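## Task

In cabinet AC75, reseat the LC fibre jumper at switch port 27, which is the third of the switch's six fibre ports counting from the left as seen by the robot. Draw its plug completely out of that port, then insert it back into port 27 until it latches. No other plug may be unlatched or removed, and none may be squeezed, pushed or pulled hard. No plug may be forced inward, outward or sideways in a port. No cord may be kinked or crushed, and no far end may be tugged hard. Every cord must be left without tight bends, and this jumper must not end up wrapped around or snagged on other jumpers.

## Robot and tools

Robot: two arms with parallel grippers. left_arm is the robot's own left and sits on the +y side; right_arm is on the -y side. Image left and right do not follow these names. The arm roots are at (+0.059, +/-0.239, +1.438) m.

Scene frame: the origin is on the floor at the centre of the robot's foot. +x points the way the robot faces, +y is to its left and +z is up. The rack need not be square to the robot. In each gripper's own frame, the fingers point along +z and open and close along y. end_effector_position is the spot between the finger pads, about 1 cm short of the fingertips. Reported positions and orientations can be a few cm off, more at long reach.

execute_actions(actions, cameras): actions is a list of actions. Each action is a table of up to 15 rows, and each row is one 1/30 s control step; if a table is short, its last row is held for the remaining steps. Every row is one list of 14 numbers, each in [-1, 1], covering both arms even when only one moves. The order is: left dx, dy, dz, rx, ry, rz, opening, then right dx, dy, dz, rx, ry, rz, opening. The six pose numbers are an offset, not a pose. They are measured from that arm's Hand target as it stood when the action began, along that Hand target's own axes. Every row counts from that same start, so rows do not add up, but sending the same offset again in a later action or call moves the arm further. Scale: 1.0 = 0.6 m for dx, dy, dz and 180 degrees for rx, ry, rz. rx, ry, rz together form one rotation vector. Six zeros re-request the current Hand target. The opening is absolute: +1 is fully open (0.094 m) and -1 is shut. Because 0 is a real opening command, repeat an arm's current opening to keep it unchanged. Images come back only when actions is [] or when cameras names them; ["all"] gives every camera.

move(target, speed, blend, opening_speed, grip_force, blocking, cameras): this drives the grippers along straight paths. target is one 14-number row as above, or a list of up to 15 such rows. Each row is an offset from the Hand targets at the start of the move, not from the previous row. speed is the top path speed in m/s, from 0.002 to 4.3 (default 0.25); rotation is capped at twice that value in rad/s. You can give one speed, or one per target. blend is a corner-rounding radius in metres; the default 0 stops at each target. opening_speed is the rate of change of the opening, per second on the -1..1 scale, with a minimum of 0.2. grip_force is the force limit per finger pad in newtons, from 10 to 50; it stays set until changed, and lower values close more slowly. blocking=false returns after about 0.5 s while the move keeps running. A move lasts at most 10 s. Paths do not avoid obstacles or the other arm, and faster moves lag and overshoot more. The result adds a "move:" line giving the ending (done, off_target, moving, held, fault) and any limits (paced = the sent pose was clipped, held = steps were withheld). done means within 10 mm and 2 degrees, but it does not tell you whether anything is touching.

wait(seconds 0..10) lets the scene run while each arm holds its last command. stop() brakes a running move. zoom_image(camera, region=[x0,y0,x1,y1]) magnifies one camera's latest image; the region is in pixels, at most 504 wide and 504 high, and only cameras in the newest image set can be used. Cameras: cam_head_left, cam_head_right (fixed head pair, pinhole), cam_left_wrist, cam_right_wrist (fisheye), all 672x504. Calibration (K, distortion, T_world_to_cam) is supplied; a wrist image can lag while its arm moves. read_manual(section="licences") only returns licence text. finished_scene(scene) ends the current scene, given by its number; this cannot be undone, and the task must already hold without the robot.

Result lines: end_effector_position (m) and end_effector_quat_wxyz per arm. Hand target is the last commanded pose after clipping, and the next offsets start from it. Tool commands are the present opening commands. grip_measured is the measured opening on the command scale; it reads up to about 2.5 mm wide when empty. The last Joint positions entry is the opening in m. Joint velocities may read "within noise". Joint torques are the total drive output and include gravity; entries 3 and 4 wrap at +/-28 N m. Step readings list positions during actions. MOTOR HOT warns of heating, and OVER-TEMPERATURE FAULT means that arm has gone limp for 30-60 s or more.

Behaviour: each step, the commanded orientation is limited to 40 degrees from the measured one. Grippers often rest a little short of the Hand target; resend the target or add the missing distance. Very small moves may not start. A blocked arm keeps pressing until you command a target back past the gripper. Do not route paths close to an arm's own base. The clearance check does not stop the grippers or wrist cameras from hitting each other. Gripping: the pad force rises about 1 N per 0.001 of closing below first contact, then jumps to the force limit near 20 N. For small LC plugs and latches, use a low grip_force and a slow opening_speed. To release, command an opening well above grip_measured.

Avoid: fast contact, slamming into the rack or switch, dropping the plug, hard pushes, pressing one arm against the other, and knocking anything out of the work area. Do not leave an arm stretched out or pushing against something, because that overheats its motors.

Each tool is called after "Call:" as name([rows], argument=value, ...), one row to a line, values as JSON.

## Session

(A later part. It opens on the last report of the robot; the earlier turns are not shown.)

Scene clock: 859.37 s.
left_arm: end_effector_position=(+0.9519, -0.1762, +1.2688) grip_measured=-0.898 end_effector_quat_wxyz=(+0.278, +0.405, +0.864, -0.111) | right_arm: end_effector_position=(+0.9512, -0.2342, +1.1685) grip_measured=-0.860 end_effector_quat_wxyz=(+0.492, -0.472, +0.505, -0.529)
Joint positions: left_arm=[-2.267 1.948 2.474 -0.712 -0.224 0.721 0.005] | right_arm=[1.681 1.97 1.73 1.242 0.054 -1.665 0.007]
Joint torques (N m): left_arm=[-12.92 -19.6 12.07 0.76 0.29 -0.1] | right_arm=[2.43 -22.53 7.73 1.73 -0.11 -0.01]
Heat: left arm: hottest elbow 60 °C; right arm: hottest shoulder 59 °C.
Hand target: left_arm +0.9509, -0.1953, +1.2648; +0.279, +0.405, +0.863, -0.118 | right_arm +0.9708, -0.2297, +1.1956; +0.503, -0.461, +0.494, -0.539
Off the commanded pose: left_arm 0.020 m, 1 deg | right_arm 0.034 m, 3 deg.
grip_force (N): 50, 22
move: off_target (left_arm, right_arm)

Call:
move(target=[0,0,0,0,0,0,-0.9,0,-0.001,0.003,0,0,0,-0.87], speed=0.02)

Scene clock: 863.57 s.
left_arm: end_effector_position=(+0.9519, -0.1762, +1.2688) grip_measured=-0.898 end_effector_quat_wxyz=(+0.278, +0.405, +0.864, -0.111) | right_arm: end_effector_position=(+0.9512, -0.2342, +1.1685) grip_measured=-0.860 end_effector_quat_wxyz=(+0.492, -0.472, +0.505, -0.529)
Joint positions: left_arm=[-2.267 1.948 2.474 -0.712 -0.224 0.721 0.005] | right_arm=[1.681 1.97 1.73 1.242 0.054 -1.665 0.007]
Joint torques (N m): left_arm=[-12.86 -19.25 12.01 0.72 0.31 -0.12] | right_arm=[2.37 -23.12 8.02 1.62 -0.09 -0.01]
Heat: left arm: hottest elbow 60 °C; right arm: hottest shoulder 59 °C.
Hand target: left_arm +0.9509, -0.1953, +1.2648; +0.279, +0.405, +0.863, -0.118 | right_arm +0.9725, -0.2298, +1.1964; +0.503, -0.461, +0.494, -0.539
Off the commanded pose: left_arm 0.020 m, 1 deg | right_arm 0.035 m, 3 deg.
grip_force (N): 50, 22
move: off_target (left_arm, right_arm)

Call:
move(target=[0,0,0,0,0,0,-0.9,0,-0.001,0.003,0.006,0,0,-0.87], speed=0.02)

Scene clock: 868.73 s.
left_arm: end_effector_position=(+0.9519, -0.1762, +1.2688) grip_measured=-0.898 end_effector_quat_wxyz=(+0.278, +0.405, +0.864, -0.111) | right_arm: end_effector_position=(+0.9513, -0.2342, +1.1686) grip_measured=-0.860 end_effector_quat_wxyz=(+0.492, -0.472, +0.505, -0.529)
Joint positions: left_arm=[-2.267 1.948 2.474 -0.712 -0.224 0.721 0.005] | right_arm=[1.681 1.97 1.73 1.242 0.054 -1.665 0.007]
Joint torques (N m): left_arm=[-13.16 -18.96 12.05 0.61 0.29 -0.11] | right_arm=[2.37 -22.01 9.4 2.1 -0.21 0]
Heat: left arm: hottest elbow 60 °C; right arm: hottest shoulder 59 °C.
Hand target: left_arm +0.9509, -0.1953, +1.2648; +0.279, +0.405, +0.863, -0.118 | right_arm +0.9742, -0.2299, +1.1971; +0.508, -0.456, +0.489, -0.544
Off the commanded pose: left_arm 0.020 m, 1 deg | right_arm 0.037 m, 4 deg.
grip_force (N): 50, 22
move: off_target (left_arm, right_arm)

Call:
move(target=[0,0,0,0,0,0,-0.9,0,-0.005,-0.008,-0.004,0,0,-0.87], speed=0.02)

Call:
move(target=[0,0,0,0,0,0,-0.9,0,-0.004,0.001,0,0,0,-0.87], speed=0.02)

Scene clock: 879.03 s.
left_arm: end_effector_position=(+0.9519, -0.1762, +1.2688) grip_measured=-0.898 end_effector_quat_wxyz=(+0.278, +0.405, +0.864, -0.111) | right_arm: end_effector_position=(+0.9513, -0.2342, +1.1687) grip_measured=-0.860 end_effector_quat_wxyz=(+0.492, -0.472, +0.505, -0.529)
Joint positions: left_arm=[-2.267 1.948 2.474 -0.712 -0.224 0.721 0.005] | right_arm=[1.681 1.97 1.73 1.242 0.054 -1.665 0.007]
Joint torques (N m): left_arm=[-12.86 -19.31 11.97 0.69 0.31 -0.11] | right_arm=[2.49 -23.3 7.09 2.07 -0.09 0.02]
Heat: left arm: hottest elbow 60 °C; right arm: hottest shoulder 59 °C.
Hand target: left_arm +0.9509, -0.1953, +1.2648; +0.279, +0.405, +0.863, -0.118 | right_arm +0.9691, -0.2296, +1.1995; +0.505, -0.459, +0.492, -0.540
Off the commanded pose: left_arm 0.020 m, 1 deg | right_arm 0.036 m, 3 deg.
grip_force (N): 50, 22
move: off_target (left_arm, right_arm)

Scene clock: 879.73 s.
left_arm: end_effector_position=(+0.9519, -0.1762, +1.2688) grip_measured=-0.898 end_effector_quat_wxyz=(+0.278, +0.405, +0.864, -0.111) | right_arm: end_effector_position=(+0.9513, -0.2342, +1.1687) grip_measured=-0.860 end_effector_quat_wxyz=(+0.492, -0.472, +0.505, -0.529)
Joint positions: left_arm=[-2.267 1.948 2.474 -0.712 -0.224 0.721 0.005] | right_arm=[1.681 1.97 1.73 1.242 0.054 -1.665 0.007]
Joint torques (N m): left_arm=[-12.98 -19.49 11.97 0.72 0.32 -0.1] | right_arm=[2.49 -23.71 6.57 1.99 -0.13 0]
Heat: left arm: hottest elbow 60 °C; right arm: hottest shoulder 59 °C.
Hand target: left_arm +0.9509, -0.1953, +1.2648; +0.279, +0.405, +0.863, -0.118 | right_arm +0.9695, -0.2296, +1.2020; +0.505, -0.459, +0.492, -0.540
Off the commanded pose: left_arm 0.020 m, 1 deg | right_arm 0.038 m, 3 deg.
grip_force (N): 50, 22
move: off_target (left_arm, right_arm)

Call:
move(target=[0,0,0,0,0,0,-0.9,0,-0.004,0.001,0,0,0,-0.87], speed=0.02)

Call:
move(target=[0,0,0,0,0,0,-0.9,0,-0.003,0.002,0,0,0,-0.87], speed=0.02)

Scene clock: 886.47 s.
left_arm: end_effector_position=(+0.9519, -0.1762, +1.2688) grip_measured=-0.898 end_effector_quat_wxyz=(+0.278, +0.405, +0.864, -0.111) | right_arm: end_effector_position=(+0.9513, -0.2342, +1.1687) grip_measured=-0.860 end_effector_quat_wxyz=(+0.492, -0.472, +0.505, -0.529)
Joint positions: left_arm=[-2.267 1.948 2.474 -0.712 -0.224 0.721 0.005] | right_arm=[1.681 1.97 1.73 1.242 0.054 -1.665 0.007]
Joint torques (N m): left_arm=[-12.98 -19.72 12.04 0.62 0.32 -0.1] | right_arm=[2.67 -24.23 6.37 1.91 -0.11 -0.02]
Heat: left arm: hottest elbow 60 °C; right arm: hottest shoulder 60 °C.
Hand target: left_arm +0.9509, -0.1953, +1.2648; +0.279, +0.405, +0.863, -0.118 | right_arm +0.9698, -0.2297, +1.2043; +0.505, -0.459, +0.492, -0.540
Off the commanded pose: left_arm 0.020 m, 1 deg | right_arm 0.040 m, 3 deg.
grip_force (N): 50, 22
move: off_target (left_arm, right_arm)

Scene clock: 887.17 s.
left_arm: end_effector_position=(+0.9519, -0.1762, +1.2688) grip_measured=-0.898 end_effector_quat_wxyz=(+0.278, +0.405, +0.864, -0.111) | right_arm: end_effector_position=(+0.9515, -0.2342, +1.1690) grip_measured=-0.860 end_effector_quat_wxyz=(+0.492, -0.472, +0.505, -0.529)
Joint positions: left_arm=[-2.267 1.948 2.474 -0.712 -0.224 0.721 0.005] | right_arm=[1.681 1.969 1.73 1.242 0.054 -1.665 0.007]
Joint torques (N m): left_arm=[-13.04 -19.43 11.92 0.69 0.31 -0.09] | right_arm=[2.37 -24.41 6.27 1.85 -0.12 -0.02]
Heat: left arm: hottest elbow 60 °C; right arm: hottest shoulder 60 °C.
Hand target: left_arm +0.9509, -0.1953, +1.2648; +0.279, +0.405, +0.863, -0.118 | right_arm +0.9709, -0.2298, +1.2063; +0.505, -0.459, +0.492, -0.540
Off the commanded pose: left_arm 0.020 m, 1 deg | right_arm 0.042 m, 3 deg.
grip_force (N): 50, 22
move: off_target (left_arm, right_arm)

Call:
move(target=[0,0,0,0,0,0,-0.9,0,-0.003,0.001,0,0,0,-0.87], speed=0.02, cameras=["cam_right_wrist","cam_left_wrist"])

Call:
zoom_image(camera="cam_right_wrist", region=[290, 100, 430, 290])

Call:
zoom_image(camera="cam_left_wrist", region=[345, 100, 415, 170])

Scene clock: 895.70 s.
left_arm: end_effector_position=(+0.9519, -0.1762, +1.2688) grip_measured=-0.898 end_effector_quat_wxyz=(+0.278, +0.405, +0.864, -0.111) | right_arm: end_effector_position=(+0.9516, -0.2343, +1.1693) grip_measured=-0.860 end_effector_quat_wxyz=(+0.492, -0.472, +0.505, -0.529)
Joint positions: left_arm=[-2.267 1.948 2.474 -0.712 -0.224 0.721 0.005] | right_arm=[1.681 1.969 1.73 1.242 0.054 -1.665 0.007]
Joint torques (N m): left_arm=[-13.27 -19.37 11.96 0.65 0.28 -0.08] | right_arm=[2.32 -24.53 6.05 1.84 -0.09 -0.02]
Heat: left arm: hottest elbow 61 °C; right arm: hottest shoulder 61 °C.
Hand target: left_arm +0.9509, -0.1953, +1.2648; +0.279, +0.405, +0.863, -0.118 | right_arm +0.9713, -0.2298, +1.2082; +0.505, -0.459, +0.492, -0.540
Off the commanded pose: left_arm 0.020 m, 1 deg | right_arm 0.044 m, 3 deg.
grip_force (N): 50, 22
move: off_target (left_arm, right_arm)
camera_calibration:
cam_left_wrist: T_world_to_cam=[[-0.758188, -0.652033, 0.00210178, 0.598842], [-0.651975, 0.758069, -0.0161187, 0.78243], [0.00891666, -0.0135913, -0.999868, 1.38487], [0, 0, 0, 1]] pos_world=[0.951811, -0.183849, 1.39604]
cam_right_wrist: T_world_to_cam=[[-0.040195, 0.0184883, 0.999021, -1.12555], [-0.637002, -0.770778, -0.011365, 0.44345], [0.769813, -0.636835, 0.0427585, -0.806241], [0, 0, 0, 1]] pos_world=[0.857892, -0.150832, 1.16396]
Images, in order (width x height): cam_left_wrist 672x504, cam_right_wrist 672x504.

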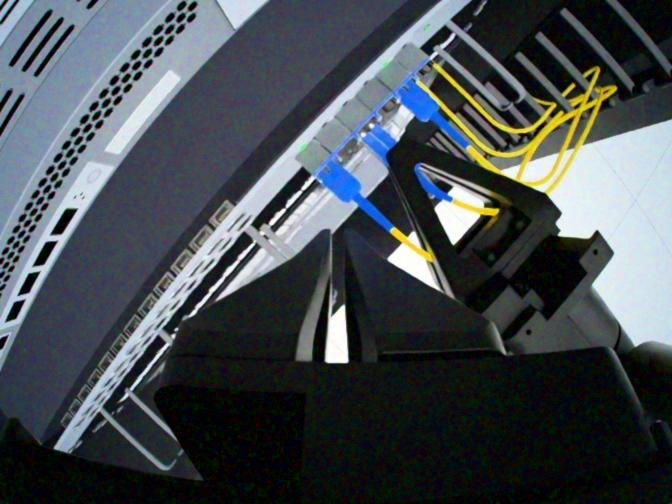

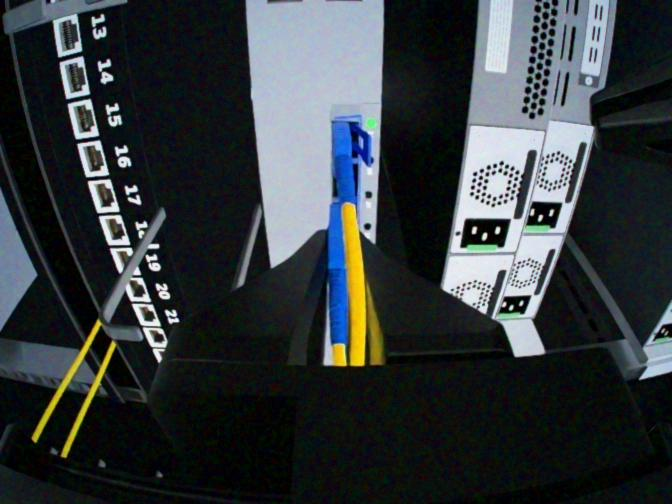

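Scaled by 2.653 from the camera's 672x504 image, which has a finer 960x720 frame.

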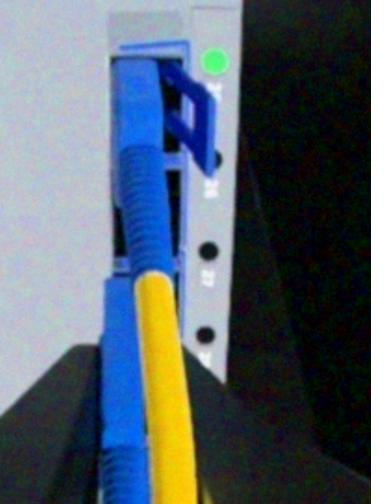

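Scaled by 7.200 from the camera's 672x504 image, which has a finer 960x720 frame.

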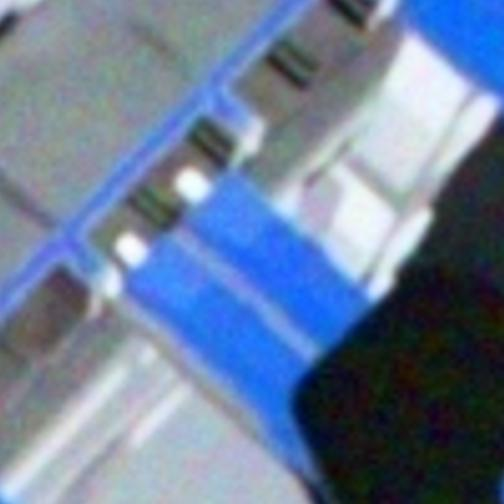

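Call:
move(target=[0,0,0,0,0,0,-0.9,0,-0.002,-0.008,-0.008,0,0,-0.87], speed=0.02)

Scene clock: 911.50 s.
left_arm: end_effector_position=(+0.9519, -0.1762, +1.2688) grip_measured=-0.898 end_effector_quat_wxyz=(+0.278, +0.405, +0.864, -0.111) | right_arm: end_effector_position=(+0.9514, -0.2338, +1.1748) grip_measured=-0.860 end_effector_quat_wxyz=(+0.489, -0.477, +0.509, -0.524)
Joint positions: left_arm=[-2.267 1.948 2.474 -0.712 -0.224 0.721 0.005] | right_arm=[1.682 1.944 1.705 1.224 0.055 -1.666 0.007]
Joint torques (N m): left_arm=[-13.27 -19.43 11.96 0.68 0.29 -0.11] | right_arm=[2.73 -24.18 5.31 1.99 -0.03 0.01]
Heat: left arm: hottest elbow 61 °C; right arm: hottest shoulder 63 °C.
Hand target: left_arm +0.9509, -0.1953, +1.2648; +0.279, +0.405, +0.863, -0.118 | right_arm +0.9665, -0.2294, +1.2090; +0.499, -0.466, +0.499, -0.534
Off the commanded pose: left_arm 0.020 m, 1 deg | right_arm 0.038 m, 2 deg.
grip_force (N): 50, 22
move: off_target (left_arm, right_arm)

Call:
move(target=[0,0,0,0,0,0,-0.9,0,0.012,-0.012,0,0,0,-0.87], speed=0.02)

Scene clock: 928.77 s.
left_arm: end_effector_position=(+0.9519, -0.1762, +1.2688) grip_measured=-0.898 end_effector_quat_wxyz=(+0.278, +0.405, +0.864, -0.111) | right_arm: end_effector_position=(+0.9511, -0.2337, +1.1745) grip_measured=-0.860 end_effector_quat_wxyz=(+0.489, -0.477, +0.509, -0.524)
Joint positions: left_arm=[-2.267 1.948 2.474 -0.712 -0.224 0.721 0.005] | right_arm=[1.682 1.944 1.704 1.224 0.055 -1.666 0.007]
Joint torques (N m): left_arm=[-12.98 -19.78 12.05 0.64 0.29 -0.08] | right_arm=[2.32 -23.41 4.85 2.55 -0.02 0]
Heat: left arm: hottest elbow 61 °C; right arm: hottest shoulder 60 °C.
Hand target: left_arm +0.9509, -0.1953, +1.2648; +0.279, +0.405, +0.863, -0.118 | right_arm +0.9599, -0.2290, +1.2014; +0.499, -0.466, +0.499, -0.534
Off the commanded pose: left_arm 0.020 m, 1 deg | right_arm 0.029 m, 2 deg.
grip_force (N): 50, 22
move: off_target (left_arm, right_arm)

Call:
move(target=[0,0,0,0,0,0,-0.9,0,0.006,-0.006,-0.004,0,0,-0.87], speed=0.02)

Scene clock: 932.60 s.
left_arm: end_effector_position=(+0.9519, -0.1762, +1.2688) grip_measured=-0.898 end_effector_quat_wxyz=(+0.278, +0.405, +0.864, -0.111) | right_arm: end_effector_position=(+0.9463, -0.2330, +1.1693) grip_measured=-0.860 end_effector_quat_wxyz=(+0.485, -0.481, +0.512, -0.521)
Joint positions: left_arm=[-2.267 1.948 2.474 -0.712 -0.224 0.721 0.005] | right_arm=[1.683 1.944 1.691 1.224 0.055 -1.666 0.007]
Joint torques (N m): left_arm=[-13.33 -19.25 12.11 0.69 0.3 -0.1] | right_arm=[2.37 -23.36 4.9 2.54 0 0]
Heat: left arm: hottest elbow 61 °C; right arm: hottest shoulder 60 °C.
Hand target: left_arm +0.9509, -0.1953, +1.2648; +0.279, +0.405, +0.863, -0.118 | right_arm +0.9564, -0.2289, +1.1975; +0.496, -0.469, +0.502, -0.531
Off the commanded pose: left_arm 0.020 m, 1 deg | right_arm 0.030 m, 2 deg.
grip_force (N): 50, 22
move: off_target (left_arm, right_arm)

Call:
move(target=[0,0,0,0,0,0,-0.9,0.008,0.016,0.003,0.008,0,0,-0.87], speed=0.02)

Scene clock: 947.40 s.
left_arm: end_effector_position=(+0.9519, -0.1762, +1.2688) grip_measured=-0.898 end_effector_quat_wxyz=(+0.278, +0.405, +0.864, -0.111) | right_arm: end_effector_position=(+0.9479, -0.2333, +1.1727) grip_measured=-0.860 end_effector_quat_wxyz=(+0.489, -0.476, +0.509, -0.525)
Joint positions: left_arm=[-2.267 1.948 2.474 -0.712 -0.224 0.721 0.005] | right_arm=[1.683 1.947 1.698 1.236 0.055 -1.666 0.007]
Joint torques (N m): left_arm=[-12.69 -19.14 11.97 0.65 0.3 -0.1] | right_arm=[1.55 -20.6 7.65 2.91 -0.28 0.07]
Heat: left arm: hottest elbow 61 °C; right arm: hottest shoulder 59 °C.
Hand target: left_arm +0.9509, -0.1953, +1.2648; +0.279, +0.405, +0.863, -0.118 | right_arm +0.9585, -0.2338, +1.1880; +0.502, -0.463, +0.495, -0.537
Off the commanded pose: left_arm 0.020 m, 1 deg | right_arm 0.019 m, 3 deg.
grip_force (N): 50, 22
move: off_target (left_arm, right_arm)

Call:
move(target=[0,0,0,0,0,0,-0.9,0.006,0.004,0.0,0,0,0,-0.87], speed=0.02)

Scene clock: 959.27 s.
left_arm: end_effector_position=(+0.9519, -0.1762, +1.2688) grip_measured=-0.898 end_effector_quat_wxyz=(+0.278, +0.405, +0.864, -0.111) | right_arm: end_effector_position=(+0.9477, -0.2326, +1.1701) grip_measured=-0.860 end_effector_quat_wxyz=(+0.490, -0.477, +0.508, -0.524)
Joint positions: left_arm=[-2.267 1.948 2.474 -0.712 -0.224 0.721 0.005] | right_arm=[1.683 1.953 1.703 1.236 0.052 -1.666 0.007]
Joint torques (N m): left_arm=[-12.69 -19.43 11.97 0.76 0.31 -0.1] | right_arm=[1.14 -21.01 7.79 2.96 -0.3 0.11]
Heat: left arm: hottest elbow 61 °C; right arm: hottest shoulder 57 °C.
Hand target: left_arm +0.9509, -0.1953, +1.2648; +0.279, +0.405, +0.863, -0.118 | right_arm +0.9584, -0.2374, +1.1854; +0.502, -0.463, +0.496, -0.537
Off the commanded pose: left_arm 0.020 m, 1 deg | right_arm 0.019 m, 3 deg.
grip_force (N): 50, 22
move: off_target (left_arm, right_arm)

Call:
move(target=[0,0,0,0,0,0,-0.9,0.004,0,0.0,0,0,0,-0.87], speed=0.02)

Scene clock: 965.33 s.
left_arm: end_effector_position=(+0.9519, -0.1762, +1.2688) grip_measured=-0.898 end_effector_quat_wxyz=(+0.278, +0.405, +0.864, -0.111) | right_arm: end_effector_position=(+0.9477, -0.2333, +1.1699) grip_measured=-0.860 end_effector_quat_wxyz=(+0.490, -0.478, +0.507, -0.524)
Joint positions: left_arm=[-2.267 1.948 2.474 -0.712 -0.224 0.721 0.005] | right_arm=[1.681 1.953 1.703 1.236 0.05 -1.666 0.007]
Joint torques (N m): left_arm=[-13.16 -19.25 12.01 0.73 0.31 -0.08] | right_arm=[0.85 -20.48 7.71 2.95 -0.32 0.15]
Heat: left arm: hottest elbow 61 °C; right arm: hottest shoulder 57 °C.
Hand target: left_arm +0.9509, -0.1953, +1.2648; +0.279, +0.405, +0.863, -0.118 | right_arm +0.9582, -0.2396, +1.1853; +0.502, -0.463, +0.496, -0.537
Off the commanded pose: left_arm 0.020 m, 1 deg | right_arm 0.020 m, 3 deg.
grip_force (N): 50, 22
move: off_target (left_arm, right_arm)

Call:
move(target=[0,0,0,0,0,0,-0.9,0.002,0,0.0,0,0,0,-0.87], speed=0.02, cameras=["cam_right_wrist","cam_left_wrist"])

Call:
zoom_image(camera="cam_right_wrist", region=[290, 100, 430, 290])

Call:
zoom_image(camera="cam_left_wrist", region=[345, 100, 415, 170])

Scene clock: 972.10 s.
left_arm: end_effector_position=(+0.9519, -0.1762, +1.2688) grip_measured=-0.898 end_effector_quat_wxyz=(+0.278, +0.405, +0.864, -0.111) | right_arm: end_effector_position=(+0.9477, -0.2346, +1.1698) grip_measured=-0.860 end_effector_quat_wxyz=(+0.489, -0.478, +0.507, -0.524)
Joint positions: left_arm=[-2.267 1.948 2.474 -0.712 -0.224 0.721 0.005] | right_arm=[1.679 1.953 1.703 1.236 0.049 -1.666 0.007]
Joint torques (N m): left_arm=[-12.92 -19.43 11.97 0.7 0.31 -0.11] | right_arm=[0.97 -20.84 7.65 2.93 -0.3 0.16]
Heat: left arm: hottest elbow 61 °C; right arm: hottest shoulder 57 °C.
Hand target: left_arm +0.9509, -0.1953, +1.2648; +0.279, +0.405, +0.863, -0.118 | right_arm +0.9581, -0.2408, +1.1853; +0.502, -0.462, +0.496, -0.537
Off the commanded pose: left_arm 0.020 m, 1 deg | right_arm 0.020 m, 3 deg.
grip_force (N): 50, 22
move: off_target (left_arm, right_arm)
camera_calibration:
cam_left_wrist: T_world_to_cam=[[-0.758188, -0.652033, 0.00210178, 0.598842], [-0.651975, 0.758069, -0.0161187, 0.78243], [0.00891666, -0.0135913, -0.999868, 1.38487], [0, 0, 0, 1]] pos_world=[0.951811, -0.183849, 1.39604]
cam_right_wrist: T_world_to_cam=[[-0.0238969, 0.0199264, 0.999516, -1.14188], [-0.633095, -0.774074, 0.000295616, 0.422533], [0.773705, -0.632781, 0.0311133, -0.792625], [0, 0, 0, 1]] pos_world=[0.853474, -0.151732, 1.16586]
Images, in order (width x height): cam_left_wrist 672x504, cam_right_wrist 672x504.

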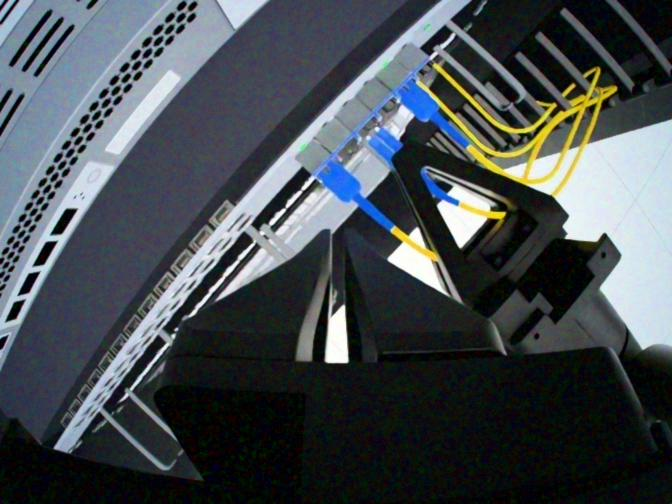

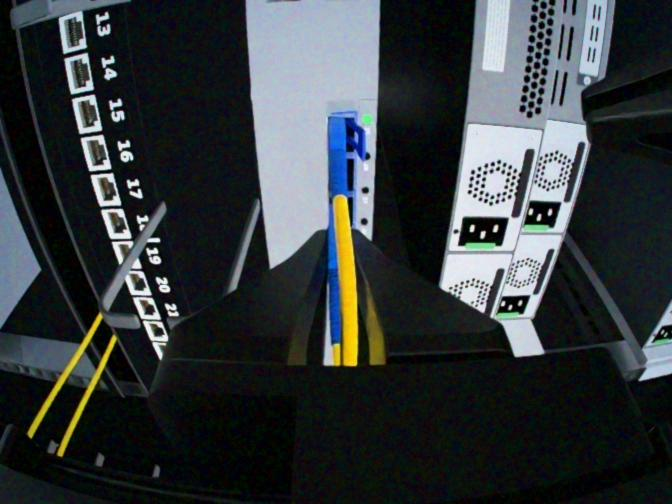

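Scaled by 2.653 from the camera's 672x504 image, which has a finer 960x720 frame.

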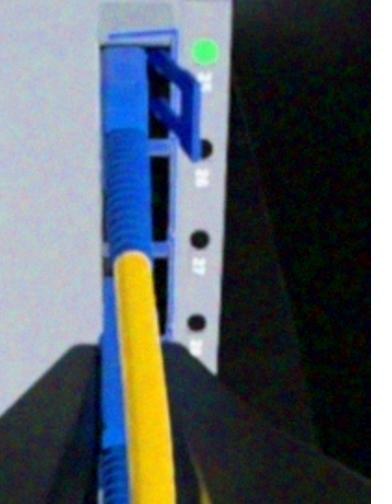

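Scaled by 7.200 from the camera's 672x504 image, which has a finer 960x720 frame.

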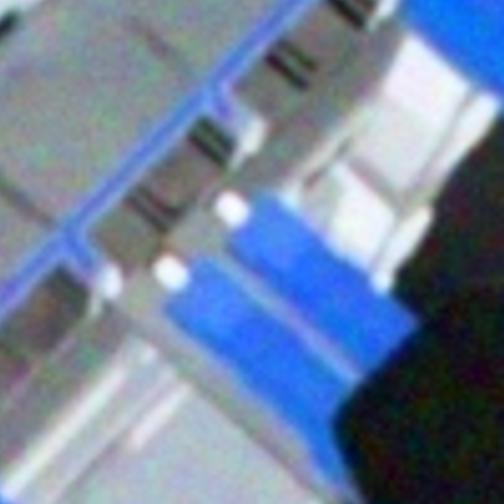

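Call:
move(target=[0,0,0,0,0,0,-0.9,-0.001,0.001,0.006,-0.006,0,0,-0.87], speed=0.02)

Scene clock: 981.37 s.
left_arm: end_effector_position=(+0.9519, -0.1762, +1.2688) grip_measured=-0.898 end_effector_quat_wxyz=(+0.278, +0.405, +0.864, -0.111) | right_arm: end_effector_position=(+0.9477, -0.2348, +1.1698) grip_measured=-0.860 end_effector_quat_wxyz=(+0.489, -0.478, +0.507, -0.524)
Joint positions: left_arm=[-2.267 1.948 2.474 -0.712 -0.224 0.721 0.005] | right_arm=[1.679 1.953 1.703 1.236 0.049 -1.666 0.007]
Joint torques (N m): left_arm=[-12.92 -19.25 12.03 0.62 0.32 -0.11] | right_arm=[1.08 -21.42 7.71 1.81 -0.21 0.15]
Heat: left arm: hottest elbow 61 °C; right arm: hottest shoulder 56 °C.
Hand target: left_arm +0.9509, -0.1953, +1.2648; +0.279, +0.405, +0.863, -0.118 | right_arm +0.9618, -0.2406, +1.1850; +0.497, -0.467, +0.501, -0.533
Off the commanded pose: left_arm 0.020 m, 1 deg | right_arm 0.022 m, 2 deg.
grip_force (N): 50, 22
move: off_target (left_arm, right_arm)

Call:
move(target=[0,0,0,0,0,0,-0.9,-0.003,0.0,0.004,0,0,0,-0.87], speed=0.02)

Scene clock: 986.33 s.
left_arm: end_effector_position=(+0.9519, -0.1762, +1.2688) grip_measured=-0.898 end_effector_quat_wxyz=(+0.278, +0.405, +0.864, -0.111) | right_arm: end_effector_position=(+0.9509, -0.2350, +1.1718) grip_measured=-0.860 end_effector_quat_wxyz=(+0.490, -0.477, +0.506, -0.525)
Joint positions: left_arm=[-2.267 1.948 2.474 -0.712 -0.224 0.721 0.005] | right_arm=[1.679 1.953 1.712 1.23 0.049 -1.666 0.007]
Joint torques (N m): left_arm=[-13.04 -19.43 11.95 0.79 0.27 -0.09] | right_arm=[1.55 -21.6 7.91 1.83 -0.15 0.13]
Heat: left arm: hottest elbow 61 °C; right arm: hottest shoulder 56 °C.
Hand target: left_arm +0.9509, -0.1953, +1.2648; +0.279, +0.405, +0.863, -0.118 | right_arm +0.9643, -0.2390, +1.1853; +0.497, -0.467, +0.501, -0.533
Off the commanded pose: left_arm 0.020 m, 1 deg | right_arm 0.019 m, 2 deg.
grip_force (N): 50, 22
move: off_target (left_arm, right_arm)

Call:
move(target=[0,0,0,0,0,0,-0.9,-0.008,0.002,0.002,-0.002,0,0,-0.87], speed=0.02, cameras=["cam_right_wrist","cam_left_wrist"])

Call:
zoom_image(camera="cam_right_wrist", region=[290, 100, 430, 290])

Call:
zoom_image(camera="cam_left_wrist", region=[345, 100, 415, 170])

Scene clock: 995.03 s.
left_arm: end_effector_position=(+0.9519, -0.1762, +1.2688) grip_measured=-0.898 end_effector_quat_wxyz=(+0.278, +0.405, +0.864, -0.111) | right_arm: end_effector_position=(+0.9523, -0.2350, +1.1707) grip_measured=-0.860 end_effector_quat_wxyz=(+0.488, -0.479, +0.508, -0.523)
Joint positions: left_arm=[-2.267 1.948 2.474 -0.712 -0.224 0.721 0.005] | right_arm=[1.679 1.953 1.716 1.219 0.049 -1.666 0.007]
Joint torques (N m): left_arm=[-13.33 -19.19 11.99 0.73 0.3 -0.1] | right_arm=[1.85 -21.42 8.09 1.92 0.03 0.08]
Heat: left arm: hottest elbow 61 °C; right arm: hottest shoulder 56 °C.
Hand target: left_arm +0.9509, -0.1953, +1.2648; +0.279, +0.405, +0.863, -0.118 | right_arm +0.9659, -0.2344, +1.1841; +0.496, -0.469, +0.502, -0.531
Off the commanded pose: left_arm 0.020 m, 1 deg | right_arm 0.019 m, 2 deg.
grip_force (N): 50, 22
move: off_target (left_arm, right_arm)
camera_calibration:
cam_left_wrist: T_world_to_cam=[[-0.758188, -0.652033, 0.00210178, 0.598842], [-0.651975, 0.758069, -0.0161187, 0.78243], [0.00891666, -0.0135913, -0.999868, 1.38487], [0, 0, 0, 1]] pos_world=[0.951811, -0.183849, 1.39604]
cam_right_wrist: T_world_to_cam=[[-0.0204423, 0.0201863, 0.999587, -1.14597], [-0.633079, -0.774082, 0.00268532, 0.42233], [0.773817, -0.632763, 0.0286035, -0.793635], [0, 0, 0, 1]] pos_world=[0.85807, -0.152133, 1.16706]
Images, in order (width x height): cam_left_wrist 672x504, cam_right_wrist 672x504.

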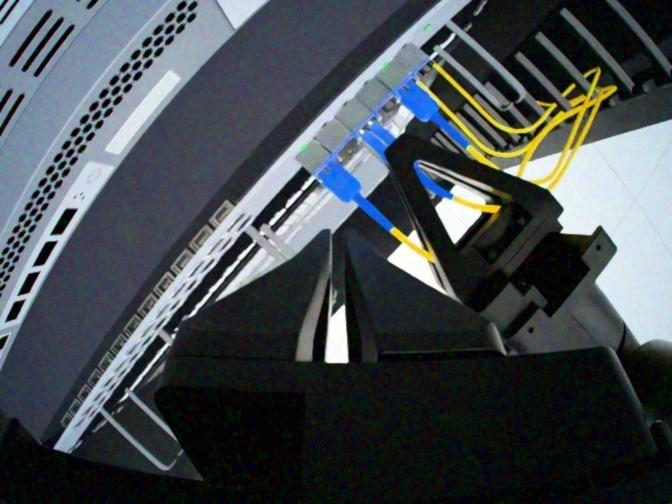

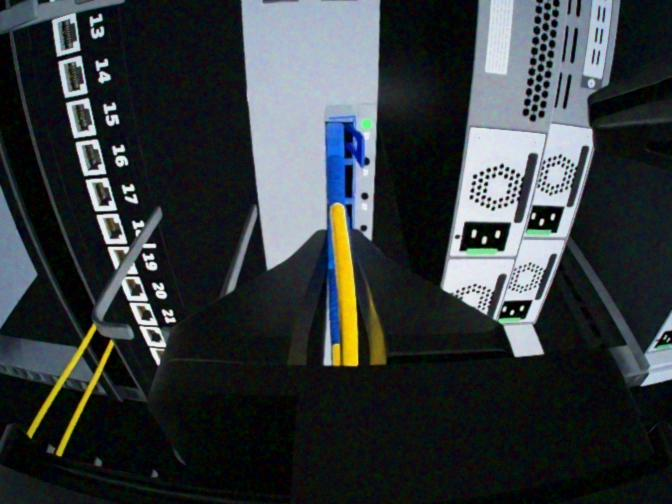

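Scaled by 2.653 from the camera's 672x504 image, which has a finer 960x720 frame.

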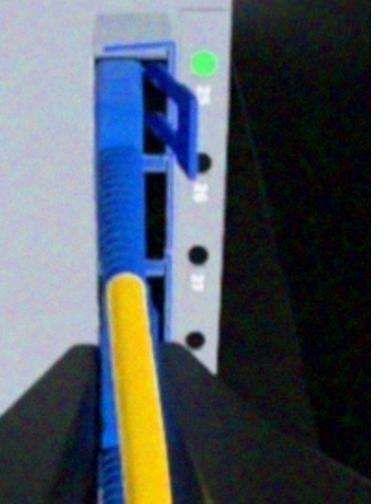

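Scaled by 7.200 from the camera's 672x504 image, which has a finer 960x720 frame.

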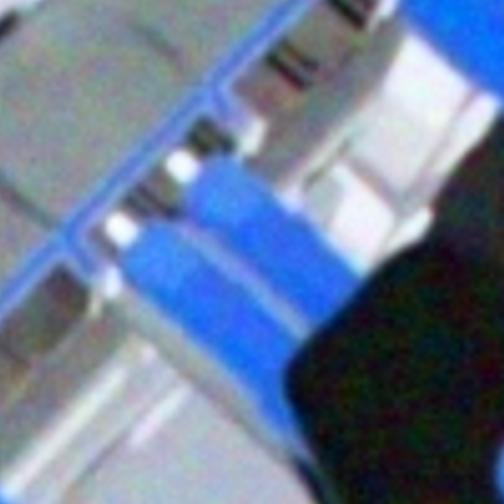

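Call:
move(target=[0,0,0,0,0,0,-0.9,-0.008,0.0,0.0,0,0,0,-0.87], speed=0.02)

Scene clock: 1000.97 s.
left_arm: end_effector_position=(+0.9519, -0.1762, +1.2688) grip_measured=-0.898 end_effector_quat_wxyz=(+0.278, +0.405, +0.864, -0.111) | right_arm: end_effector_position=(+0.9523, -0.2346, +1.1708) grip_measured=-0.860 end_effector_quat_wxyz=(+0.488, -0.478, +0.509, -0.524)
Joint positions: left_arm=[-2.267 1.948 2.474 -0.712 -0.224 0.721 0.005] | right_arm=[1.68 1.953 1.716 1.219 0.053 -1.666 0.007]
Joint torques (N m): left_arm=[-12.92 -19.19 11.97 0.57 0.32 -0.1] | right_arm=[2.49 -21.13 8.25 1.85 0.02 0.01]
Heat: left arm: hottest elbow 61 °C; right arm: hottest shoulder 56 °C.
Hand target: left_arm +0.9509, -0.1953, +1.2648; +0.279, +0.405, +0.863, -0.118 | right_arm +0.9662, -0.2294, +1.1841; +0.496, -0.469, +0.502, -0.531
Off the commanded pose: left_arm 0.020 m, 1 deg | right_arm 0.020 m, 2 deg.
grip_force (N): 50, 22
move: off_target (left_arm, right_arm)

Call:
move(target=[0,0,0,0,0,0,-0.9,0,0.0,0.005,0,0,0,-0.87], speed=0.02)

Call:
move(target=[0,0,0,0,0,0,-0.9,0,0.0,0.004,0,0,0,-0.87], speed=0.02, cameras=["cam_right_wrist","cam_left_wrist"])

Call:
zoom_image(camera="cam_left_wrist", region=[345, 100, 415, 170])

Scene clock: 1009.60 s.
left_arm: end_effector_position=(+0.9519, -0.1762, +1.2688) grip_measured=-0.898 end_effector_quat_wxyz=(+0.278, +0.405, +0.864, -0.111) | right_arm: end_effector_position=(+0.9556, -0.2347, +1.1710) grip_measured=-0.860 end_effector_quat_wxyz=(+0.487, -0.478, +0.509, -0.524)
Joint positions: left_arm=[-2.267 1.948 2.474 -0.712 -0.224 0.721 0.005] | right_arm=[1.68 1.955 1.728 1.21 0.054 -1.666 0.007]
Joint torques (N m): left_arm=[-13.33 -19.14 11.92 0.68 0.3 -0.06] | right_arm=[2.2 -21.36 8.31 1.96 -0.01 0.03]
Heat: left arm: hottest elbow 61 °C; right arm: hottest shoulder 56 °C.
Hand target: left_arm +0.9509, -0.1953, +1.2648; +0.279, +0.405, +0.863, -0.118 | right_arm +0.9692, -0.2297, +1.1842; +0.496, -0.469, +0.502, -0.531
Off the commanded pose: left_arm 0.020 m, 1 deg | right_arm 0.020 m, 2 deg.
grip_force (N): 50, 22
move: off_target (left_arm, right_arm)

Scene clock: 1010.43 s.
left_arm: end_effector_position=(+0.9519, -0.1762, +1.2688) grip_measured=-0.898 end_effector_quat_wxyz=(+0.278, +0.405, +0.864, -0.111) | right_arm: end_effector_position=(+0.9580, -0.2348, +1.1712) grip_measured=-0.860 end_effector_quat_wxyz=(+0.488, -0.478, +0.509, -0.524)
Joint positions: left_arm=[-2.267 1.948 2.474 -0.712 -0.224 0.721 0.005] | right_arm=[1.68 1.958 1.737 1.203 0.054 -1.666 0.007]
Joint torques (N m): left_arm=[-13.04 -19.25 11.89 0.69 0.29 -0.11] | right_arm=[2.43 -21.36 8.23 1.98 -0.02 0.04]
Heat: left arm: hottest elbow 61 °C; right arm: hottest shoulder 56 °C.
Hand target: left_arm +0.9509, -0.1953, +1.2648; +0.279, +0.405, +0.863, -0.118 | right_arm +0.9716, -0.2298, +1.1845; +0.496, -0.469, +0.502, -0.531
Off the commanded pose: left_arm 0.020 m, 1 deg | right_arm 0.019 m, 2 deg.
grip_force (N): 50, 22
move: off_target (left_arm, right_arm)
camera_calibration:
cam_left_wrist: T_world_to_cam=[[-0.758188, -0.652033, 0.00210178, 0.598842], [-0.651975, 0.758069, -0.0161187, 0.78243], [0.00891666, -0.0135913, -0.999868, 1.38487], [0, 0, 0, 1]] pos_world=[0.951811, -0.183849, 1.39604]
cam_right_wrist: T_world_to_cam=[[-0.0196758, 0.0189048, 0.999628, -1.14746], [-0.63587, -0.771793, 0.00208012, 0.43012], [0.771545, -0.635592, 0.0272066, -0.79483], [0, 0, 0, 1]] pos_world=[0.86417, -0.151532, 1.16776]
Images, in order (width x height): cam_left_wrist 672x504, cam_right_wrist 672x504.

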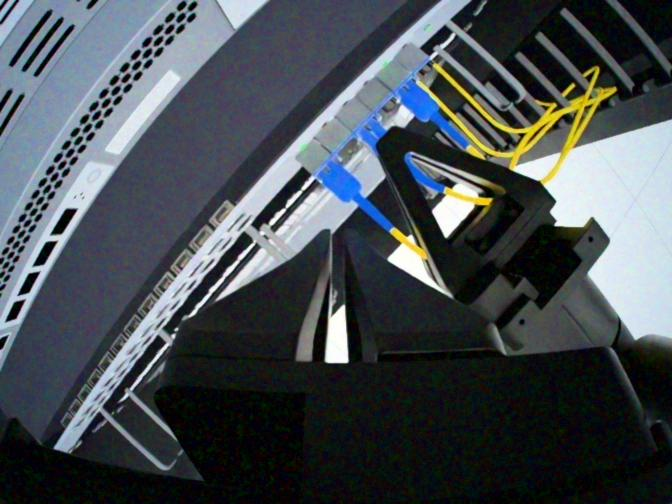

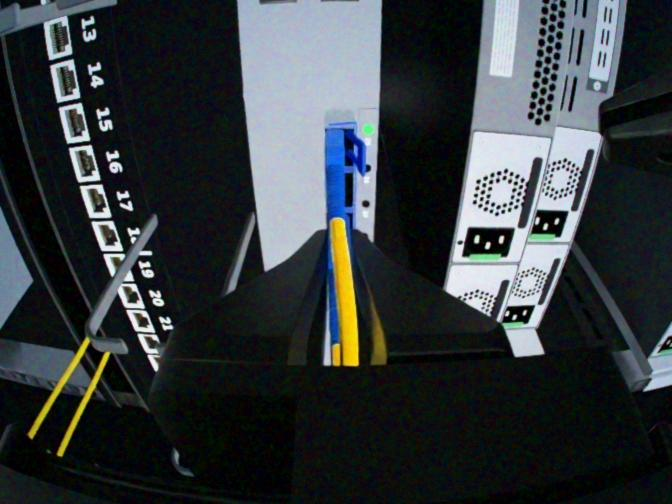

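Scaled by 7.200 from the camera's 672x504 image, which has a finer 960x720 frame.

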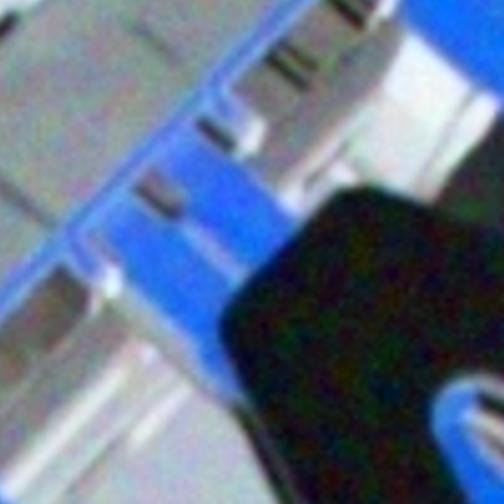

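Call:
move(target=[0,0,0,0,0,0,-0.9,0,0.0,0.005,0,0,0,-0.87], speed=0.02)

Call:
move(target=[0,0,0,0,0,0,-0.9,0,0.0,0.005,0,0,0,-0.87], speed=0.02)

Scene clock: 1021.13 s.
left_arm: end_effector_position=(+0.9519, -0.1762, +1.2688) grip_measured=-0.898 end_effector_quat_wxyz=(+0.278, +0.405, +0.864, -0.111) | right_arm: end_effector_position=(+0.9609, -0.2348, +1.1714) grip_measured=-0.860 end_effector_quat_wxyz=(+0.488, -0.478, +0.509, -0.524)
Joint positions: left_arm=[-2.267 1.948 2.474 -0.712 -0.224 0.721 0.005] | right_arm=[1.68 1.96 1.747 1.195 0.054 -1.666 0.007]
Joint torques (N m): left_arm=[-13.33 -19.72 12.03 0.59 0.31 -0.09] | right_arm=[2.2 -21.13 8.47 1.89 -0.01 0.03]
Heat: left arm: hottest elbow 61 °C; right arm: hottest shoulder 56 °C.
Hand target: left_arm +0.9509, -0.1953, +1.2648; +0.279, +0.405, +0.863, -0.118 | right_arm +0.9747, -0.2300, +1.1848; +0.496, -0.469, +0.502, -0.531
Off the commanded pose: left_arm 0.020 m, 1 deg | right_arm 0.020 m, 2 deg.
grip_force (N): 50, 22
move: off_target (left_arm, right_arm)

Scene clock: 1021.83 s.
left_arm: end_effector_position=(+0.9519, -0.1762, +1.2688) grip_measured=-0.898 end_effector_quat_wxyz=(+0.278, +0.405, +0.864, -0.111) | right_arm: end_effector_position=(+0.9615, -0.2348, +1.1713) grip_measured=-0.860 end_effector_quat_wxyz=(+0.488, -0.478, +0.509, -0.524)
Joint positions: left_arm=[-2.267 1.948 2.474 -0.712 -0.224 0.721 0.005] | right_arm=[1.68 1.961 1.75 1.194 0.054 -1.666 0.007]
Joint torques (N m): left_arm=[-12.86 -19.19 12.07 0.66 0.3 -0.09] | right_arm=[2.43 -21.25 9.13 1.69 -0.02 0.03]
Heat: left arm: hottest elbow 61 °C; right arm: hottest shoulder 56 °C.
Hand target: left_arm +0.9509, -0.1953, +1.2648; +0.279, +0.405, +0.863, -0.118 | right_arm +0.9776, -0.2302, +1.1848; +0.496, -0.469, +0.502, -0.531
Off the commanded pose: left_arm 0.020 m, 1 deg | right_arm 0.022 m, 2 deg.
grip_force (N): 50, 22
move: off_target (left_arm, right_arm)

Call:
move(target=[0,0,0,0,0,0,-0.9,0,0.0,0.008,0,0,0,-0.87], speed=0.02)

Call:
move(target=[0,0,0,0,0,0,-0.9,0,0.0,0.008,0,0,0,-0.87], speed=0.02, cameras=["cam_right_wrist"])

Call:
zoom_image(camera="cam_right_wrist", region=[290, 100, 430, 290])

Scene clock: 1036.50 s.
left_arm: end_effector_position=(+0.9519, -0.1762, +1.2688) grip_measured=-0.898 end_effector_quat_wxyz=(+0.278, +0.405, +0.864, -0.111) | right_arm: end_effector_position=(+0.9632, -0.2349, +1.1714) grip_measured=-0.860 end_effector_quat_wxyz=(+0.488, -0.477, +0.509, -0.525)
Joint positions: left_arm=[-2.267 1.948 2.474 -0.712 -0.224 0.721 0.005] | right_arm=[1.68 1.964 1.758 1.191 0.054 -1.666 0.007]
Joint torques (N m): left_arm=[-13.1 -19.08 12.04 0.72 0.31 -0.09] | right_arm=[2.55 -21.42 9.76 1.36 -0.03 0.04]
Heat: left arm: hottest elbow 61 °C; right arm: hottest shoulder 56 °C.
Hand target: left_arm +0.9509, -0.1953, +1.2648; +0.279, +0.405, +0.863, -0.118 | right_arm +0.9824, -0.2306, +1.1851; +0.496, -0.469, +0.502, -0.531
Off the commanded pose: left_arm 0.020 m, 1 deg | right_arm 0.024 m, 2 deg.
grip_force (N): 50, 22
move: off_target (left_arm, right_arm)

Scene clock: 1037.20 s.
left_arm: end_effector_position=(+0.9519, -0.1762, +1.2688) grip_measured=-0.898 end_effector_quat_wxyz=(+0.278, +0.405, +0.864, -0.111) | right_arm: end_effector_position=(+0.9649, -0.2350, +1.1715) grip_measured=-0.860 end_effector_quat_wxyz=(+0.488, -0.477, +0.509, -0.525)
Joint positions: left_arm=[-2.267 1.948 2.474 -0.712 -0.224 0.721 0.005] | right_arm=[1.68 1.966 1.764 1.187 0.054 -1.666 0.007]
Joint torques (N m): left_arm=[-13.04 -19.02 12.01 0.72 0.3 -0.07] | right_arm=[2.02 -21.36 10.69 0.96 -0.08 0.03]
Heat: left arm: hottest elbow 61 °C; right arm: hottest shoulder 57 °C.
Hand target: left_arm +0.9509, -0.1953, +1.2648; +0.279, +0.405, +0.863, -0.118 | right_arm +0.9872, -0.2308, +1.1854; +0.496, -0.469, +0.502, -0.531
Off the commanded pose: left_arm 0.020 m, 1 deg | right_arm 0.027 m, 2 deg.
grip_force (N): 50, 22
move: off_target (left_arm, right_arm)
camera_calibration:
cam_right_wrist: T_world_to_cam=[[-0.0222892, 0.0188885, 0.999573, -1.14508], [-0.636391, -0.771366, 0.000385471, 0.436929], [0.771044, -0.636111, 0.0292136, -0.802208], [0, 0, 0, 1]] pos_world=[0.871073, -0.151632, 1.16786]
Images, in order (width x height): cam_right_wrist 672x504.

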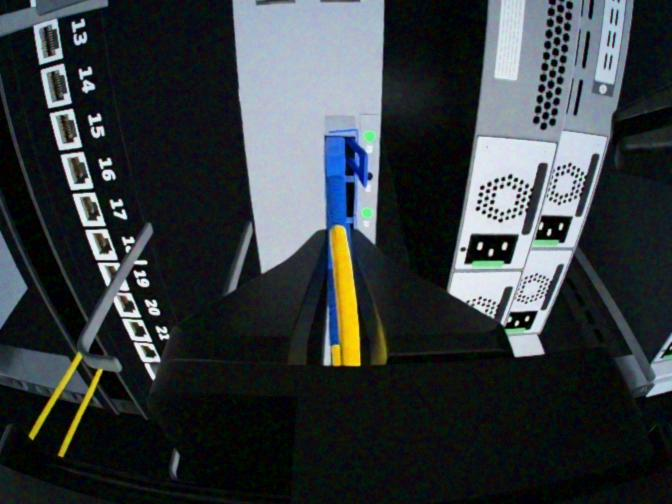

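Scaled by 2.653 from the camera's 672x504 image, which has a finer 960x720 frame.

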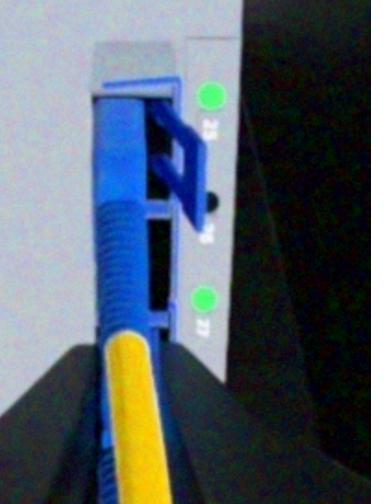

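Call:
move(target=[0,0,0,0,0,0,-0.9,0,0.0,0.0,0,0,0,-0.55], speed=0.02, cameras=["cam_right_wrist","cam_left_wrist"])

Call:
zoom_image(camera="cam_right_wrist", region=[290, 130, 430, 320])

Scene clock: 1051.53 s.
left_arm: end_effector_position=(+0.9519, -0.1762, +1.2688) grip_measured=-0.898 end_effector_quat_wxyz=(+0.278, +0.405, +0.864, -0.111) | right_arm: end_effector_position=(+0.9744, -0.2353, +1.1737) grip_measured=-0.552 end_effector_quat_wxyz=(+0.488, -0.477, +0.509, -0.525)
Joint positions: left_arm=[-2.267 1.948 2.474 -0.712 -0.224 0.721 0.005] | right_arm=[1.68 1.972 1.797 1.16 0.054 -1.666 0.021]
Joint torques (N m): left_arm=[-13.57 -19.25 11.97 0.61 0.28 -0.08] | right_arm=[2.55 -21.6 8.83 1.92 -0.07 0.04]
Heat: left arm: hottest elbow 61 °C; right arm: hottest shoulder 56 °C.
Hand target: left_arm +0.9509, -0.1953, +1.2648; +0.279, +0.405, +0.863, -0.118 | right_arm +0.9871, -0.2308, +1.1853; +0.496, -0.469, +0.502, -0.531
Off the commanded pose: left_arm 0.020 m, 1 deg | right_arm 0.018 m, 2 deg.
grip_force (N): 50, 22
move: off_target (left_arm, right_arm)
camera_calibration:
cam_left_wrist: T_world_to_cam=[[-0.758188, -0.652033, 0.00210178, 0.598842], [-0.651975, 0.758069, -0.0161187, 0.78243], [0.00891666, -0.0135913, -0.999868, 1.38487], [0, 0, 0, 1]] pos_world=[0.951811, -0.183849, 1.39604]
cam_right_wrist: T_world_to_cam=[[-0.0230681, 0.0188898, 0.999555, -1.14616], [-0.636383, -0.771373, -0.000109063, 0.443314], [0.771028, -0.636103, 0.0298153, -0.810471], [0, 0, 0, 1]] pos_world=[0.880574, -0.151932, 1.16986]
Images, in order (width x height): cam_left_wrist 672x504, cam_right_wrist 672x504.

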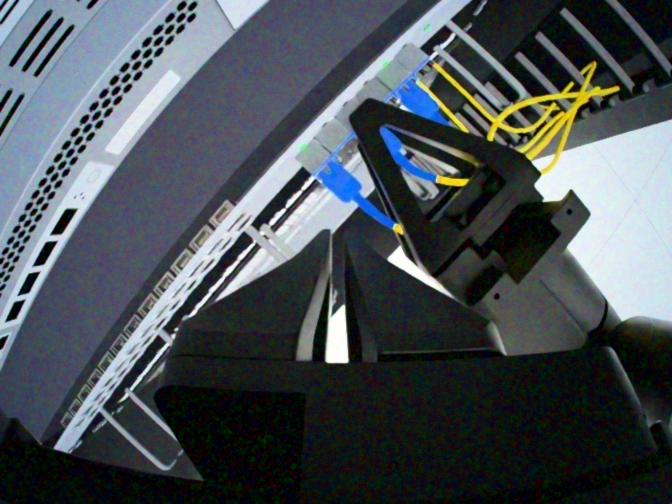

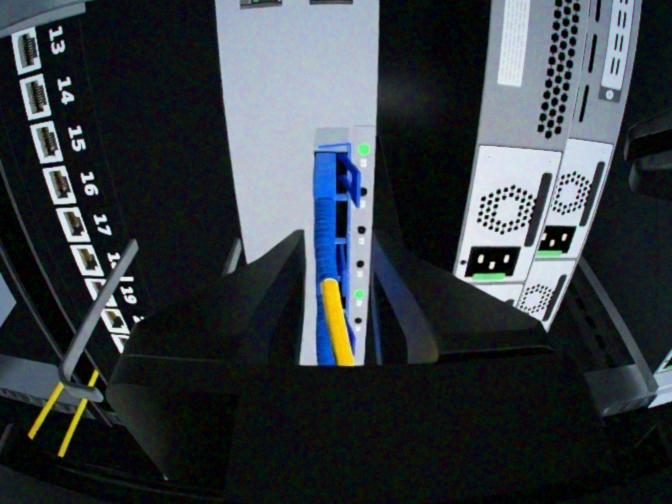

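Scaled by 2.653 from the camera's 672x504 image, which has a finer 960x720 frame.

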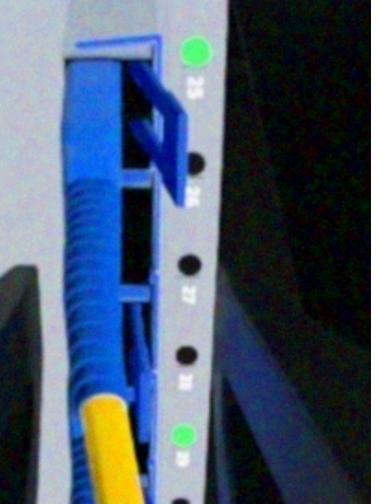

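Call:
move(target=[0,0,0,0,0,0,-0.9,0,-0.005,-0.04,0.004,0,0,-0.6], speed=0.04)

Scene clock: 1061.47 s.
left_arm: end_effector_position=(+0.9519, -0.1762, +1.2688) grip_measured=-0.898 end_effector_quat_wxyz=(+0.278, +0.405, +0.864, -0.111) | right_arm: end_effector_position=(+0.9573, -0.2344, +1.1663) grip_measured=-0.598 end_effector_quat_wxyz=(+0.488, -0.477, +0.509, -0.525)
Joint positions: left_arm=[-2.267 1.948 2.474 -0.712 -0.224 0.721 0.005] | right_arm=[1.68 1.972 1.749 1.21 0.054 -1.666 0.019]
Joint torques (N m): left_arm=[-13.16 -19.49 12.01 0.7 0.32 -0.1] | right_arm=[2.49 -22.89 5.16 2.91 -0.04 0.01]
Heat: left arm: hottest elbow 61 °C; right arm: hottest shoulder 57 °C.
Hand target: left_arm +0.9509, -0.1953, +1.2648; +0.279, +0.405, +0.863, -0.118 | right_arm +0.9631, -0.2293, +1.1870; +0.499, -0.466, +0.499, -0.534
Off the commanded pose: left_arm 0.020 m, 1 deg | right_arm 0.022 m, 2 deg.
grip_force (N): 50, 22
move: off_target (left_arm, right_arm)

Call:
move(target=[0,0,0,0,0,0,-0.9,0,-0.012,-0.012,0.002,0,0,-0.6], speed=0.04, cameras=["cam_right_wrist","cam_left_wrist"])

Call:
zoom_image(camera="cam_right_wrist", region=[270, 180, 410, 320])

Call:
zoom_image(camera="cam_left_wrist", region=[330, 90, 480, 240])

Scene clock: 1076.90 s.
left_arm: end_effector_position=(+0.9519, -0.1762, +1.2688) grip_measured=-0.898 end_effector_quat_wxyz=(+0.278, +0.405, +0.864, -0.111) | right_arm: end_effector_position=(+0.9454, -0.2328, +1.1621) grip_measured=-0.598 end_effector_quat_wxyz=(+0.487, -0.478, +0.510, -0.523)
Joint positions: left_arm=[-2.267 1.948 2.474 -0.712 -0.224 0.721 0.005] | right_arm=[1.682 1.967 1.71 1.237 0.054 -1.666 0.019]
Joint torques (N m): left_arm=[-13.27 -19.6 12 0.62 0.3 -0.1] | right_arm=[2.67 -23.47 4.77 2.86 -0.05 -0.01]
Heat: left arm: hottest elbow 62 °C; right arm: hottest shoulder 57 °C.
Hand target: left_arm +0.9509, -0.1953, +1.2648; +0.279, +0.405, +0.863, -0.118 | right_arm +0.9554, -0.2287, +1.1936; +0.500, -0.464, +0.497, -0.536
Off the commanded pose: left_arm 0.020 m, 1 deg | right_arm 0.033 m, 3 deg.
grip_force (N): 50, 22
move: off_target (left_arm, right_arm)
camera_calibration:
cam_left_wrist: T_world_to_cam=[[-0.758188, -0.652033, 0.00210178, 0.598842], [-0.651975, 0.758069, -0.0161187, 0.78243], [0.00891666, -0.0135913, -0.999868, 1.38487], [0, 0, 0, 1]] pos_world=[0.951811, -0.183849, 1.39604]
cam_right_wrist: T_world_to_cam=[[-0.0178305, 0.0180005, 0.999679, -1.14061], [-0.635378, -0.772197, 0.00257166, 0.42248], [0.771995, -0.635128, 0.0252058, -0.781574], [0, 0, 0, 1]] pos_world=[0.851468, -0.149631, 1.15886]
Images, in order (width x height): cam_left_wrist 672x504, cam_right_wrist 672x504.

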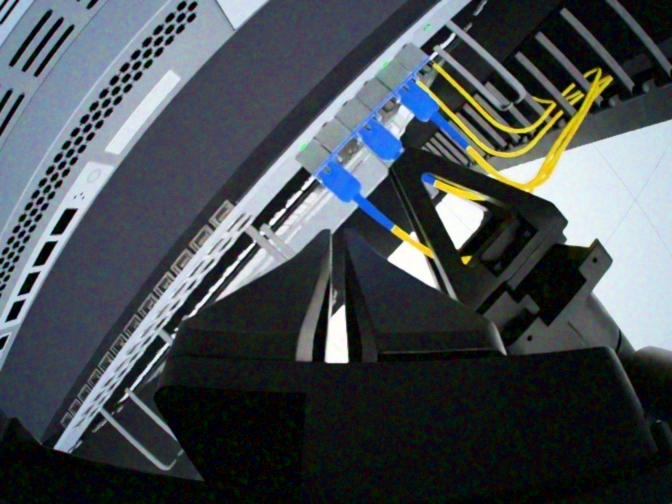

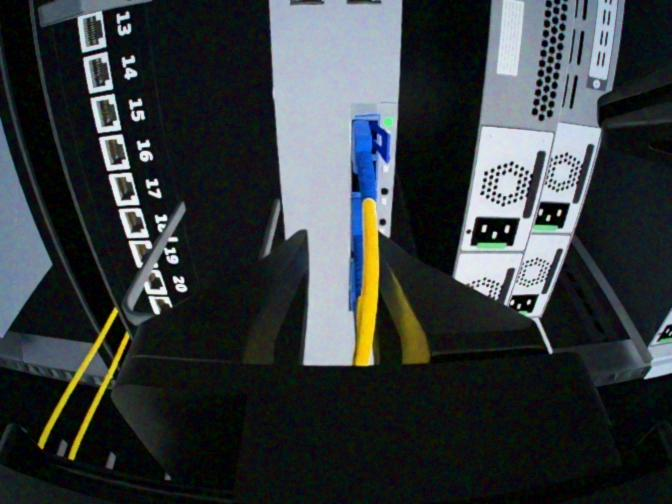

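Scaled by 3.600 from the camera's 672x504 image, which has a finer 960x720 frame.

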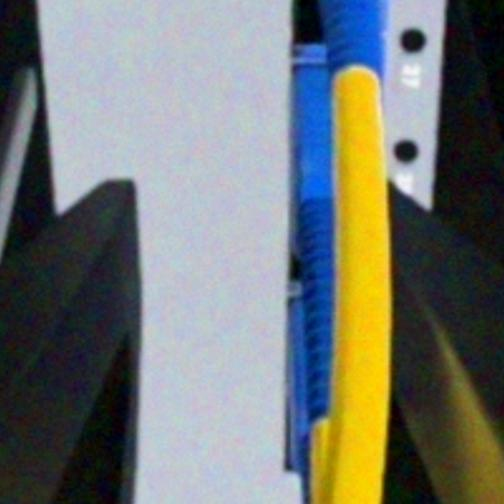

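Scaled by 3.360 from the camera's 672x504 image, which has a finer 960x720 frame.

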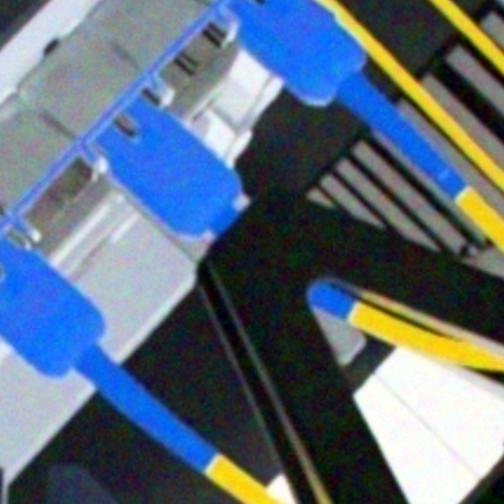

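Call:
move(target=[0,0,0,0,0,0,-0.9,0,-0.006,0.004,0.002,0,0,-0.6], speed=0.03)

Scene clock: 1083.40 s.
left_arm: end_effector_position=(+0.9519, -0.1762, +1.2688) grip_measured=-0.898 end_effector_quat_wxyz=(+0.278, +0.405, +0.864, -0.111) | right_arm: end_effector_position=(+0.9457, -0.2328, +1.1628) grip_measured=-0.598 end_effector_quat_wxyz=(+0.488, -0.478, +0.510, -0.523)
Joint positions: left_arm=[-2.267 1.948 2.474 -0.712 -0.224 0.721 0.005] | right_arm=[1.682 1.966 1.71 1.237 0.054 -1.666 0.019]
Joint torques (N m): left_arm=[-13.22 -19.25 12.03 0.66 0.31 -0.08] | right_arm=[2.67 -23.71 4.94 2.81 -0.09 0]
Heat: left arm: hottest elbow 62 °C; right arm: hottest shoulder 57 °C.
Hand target: left_arm +0.9509, -0.1953, +1.2648; +0.279, +0.405, +0.863, -0.118 | right_arm +0.9576, -0.2289, +1.1975; +0.502, -0.463, +0.495, -0.537
Off the commanded pose: left_arm 0.020 m, 1 deg | right_arm 0.037 m, 3 deg.
grip_force (N): 50, 22
move: off_target (left_arm, right_arm)


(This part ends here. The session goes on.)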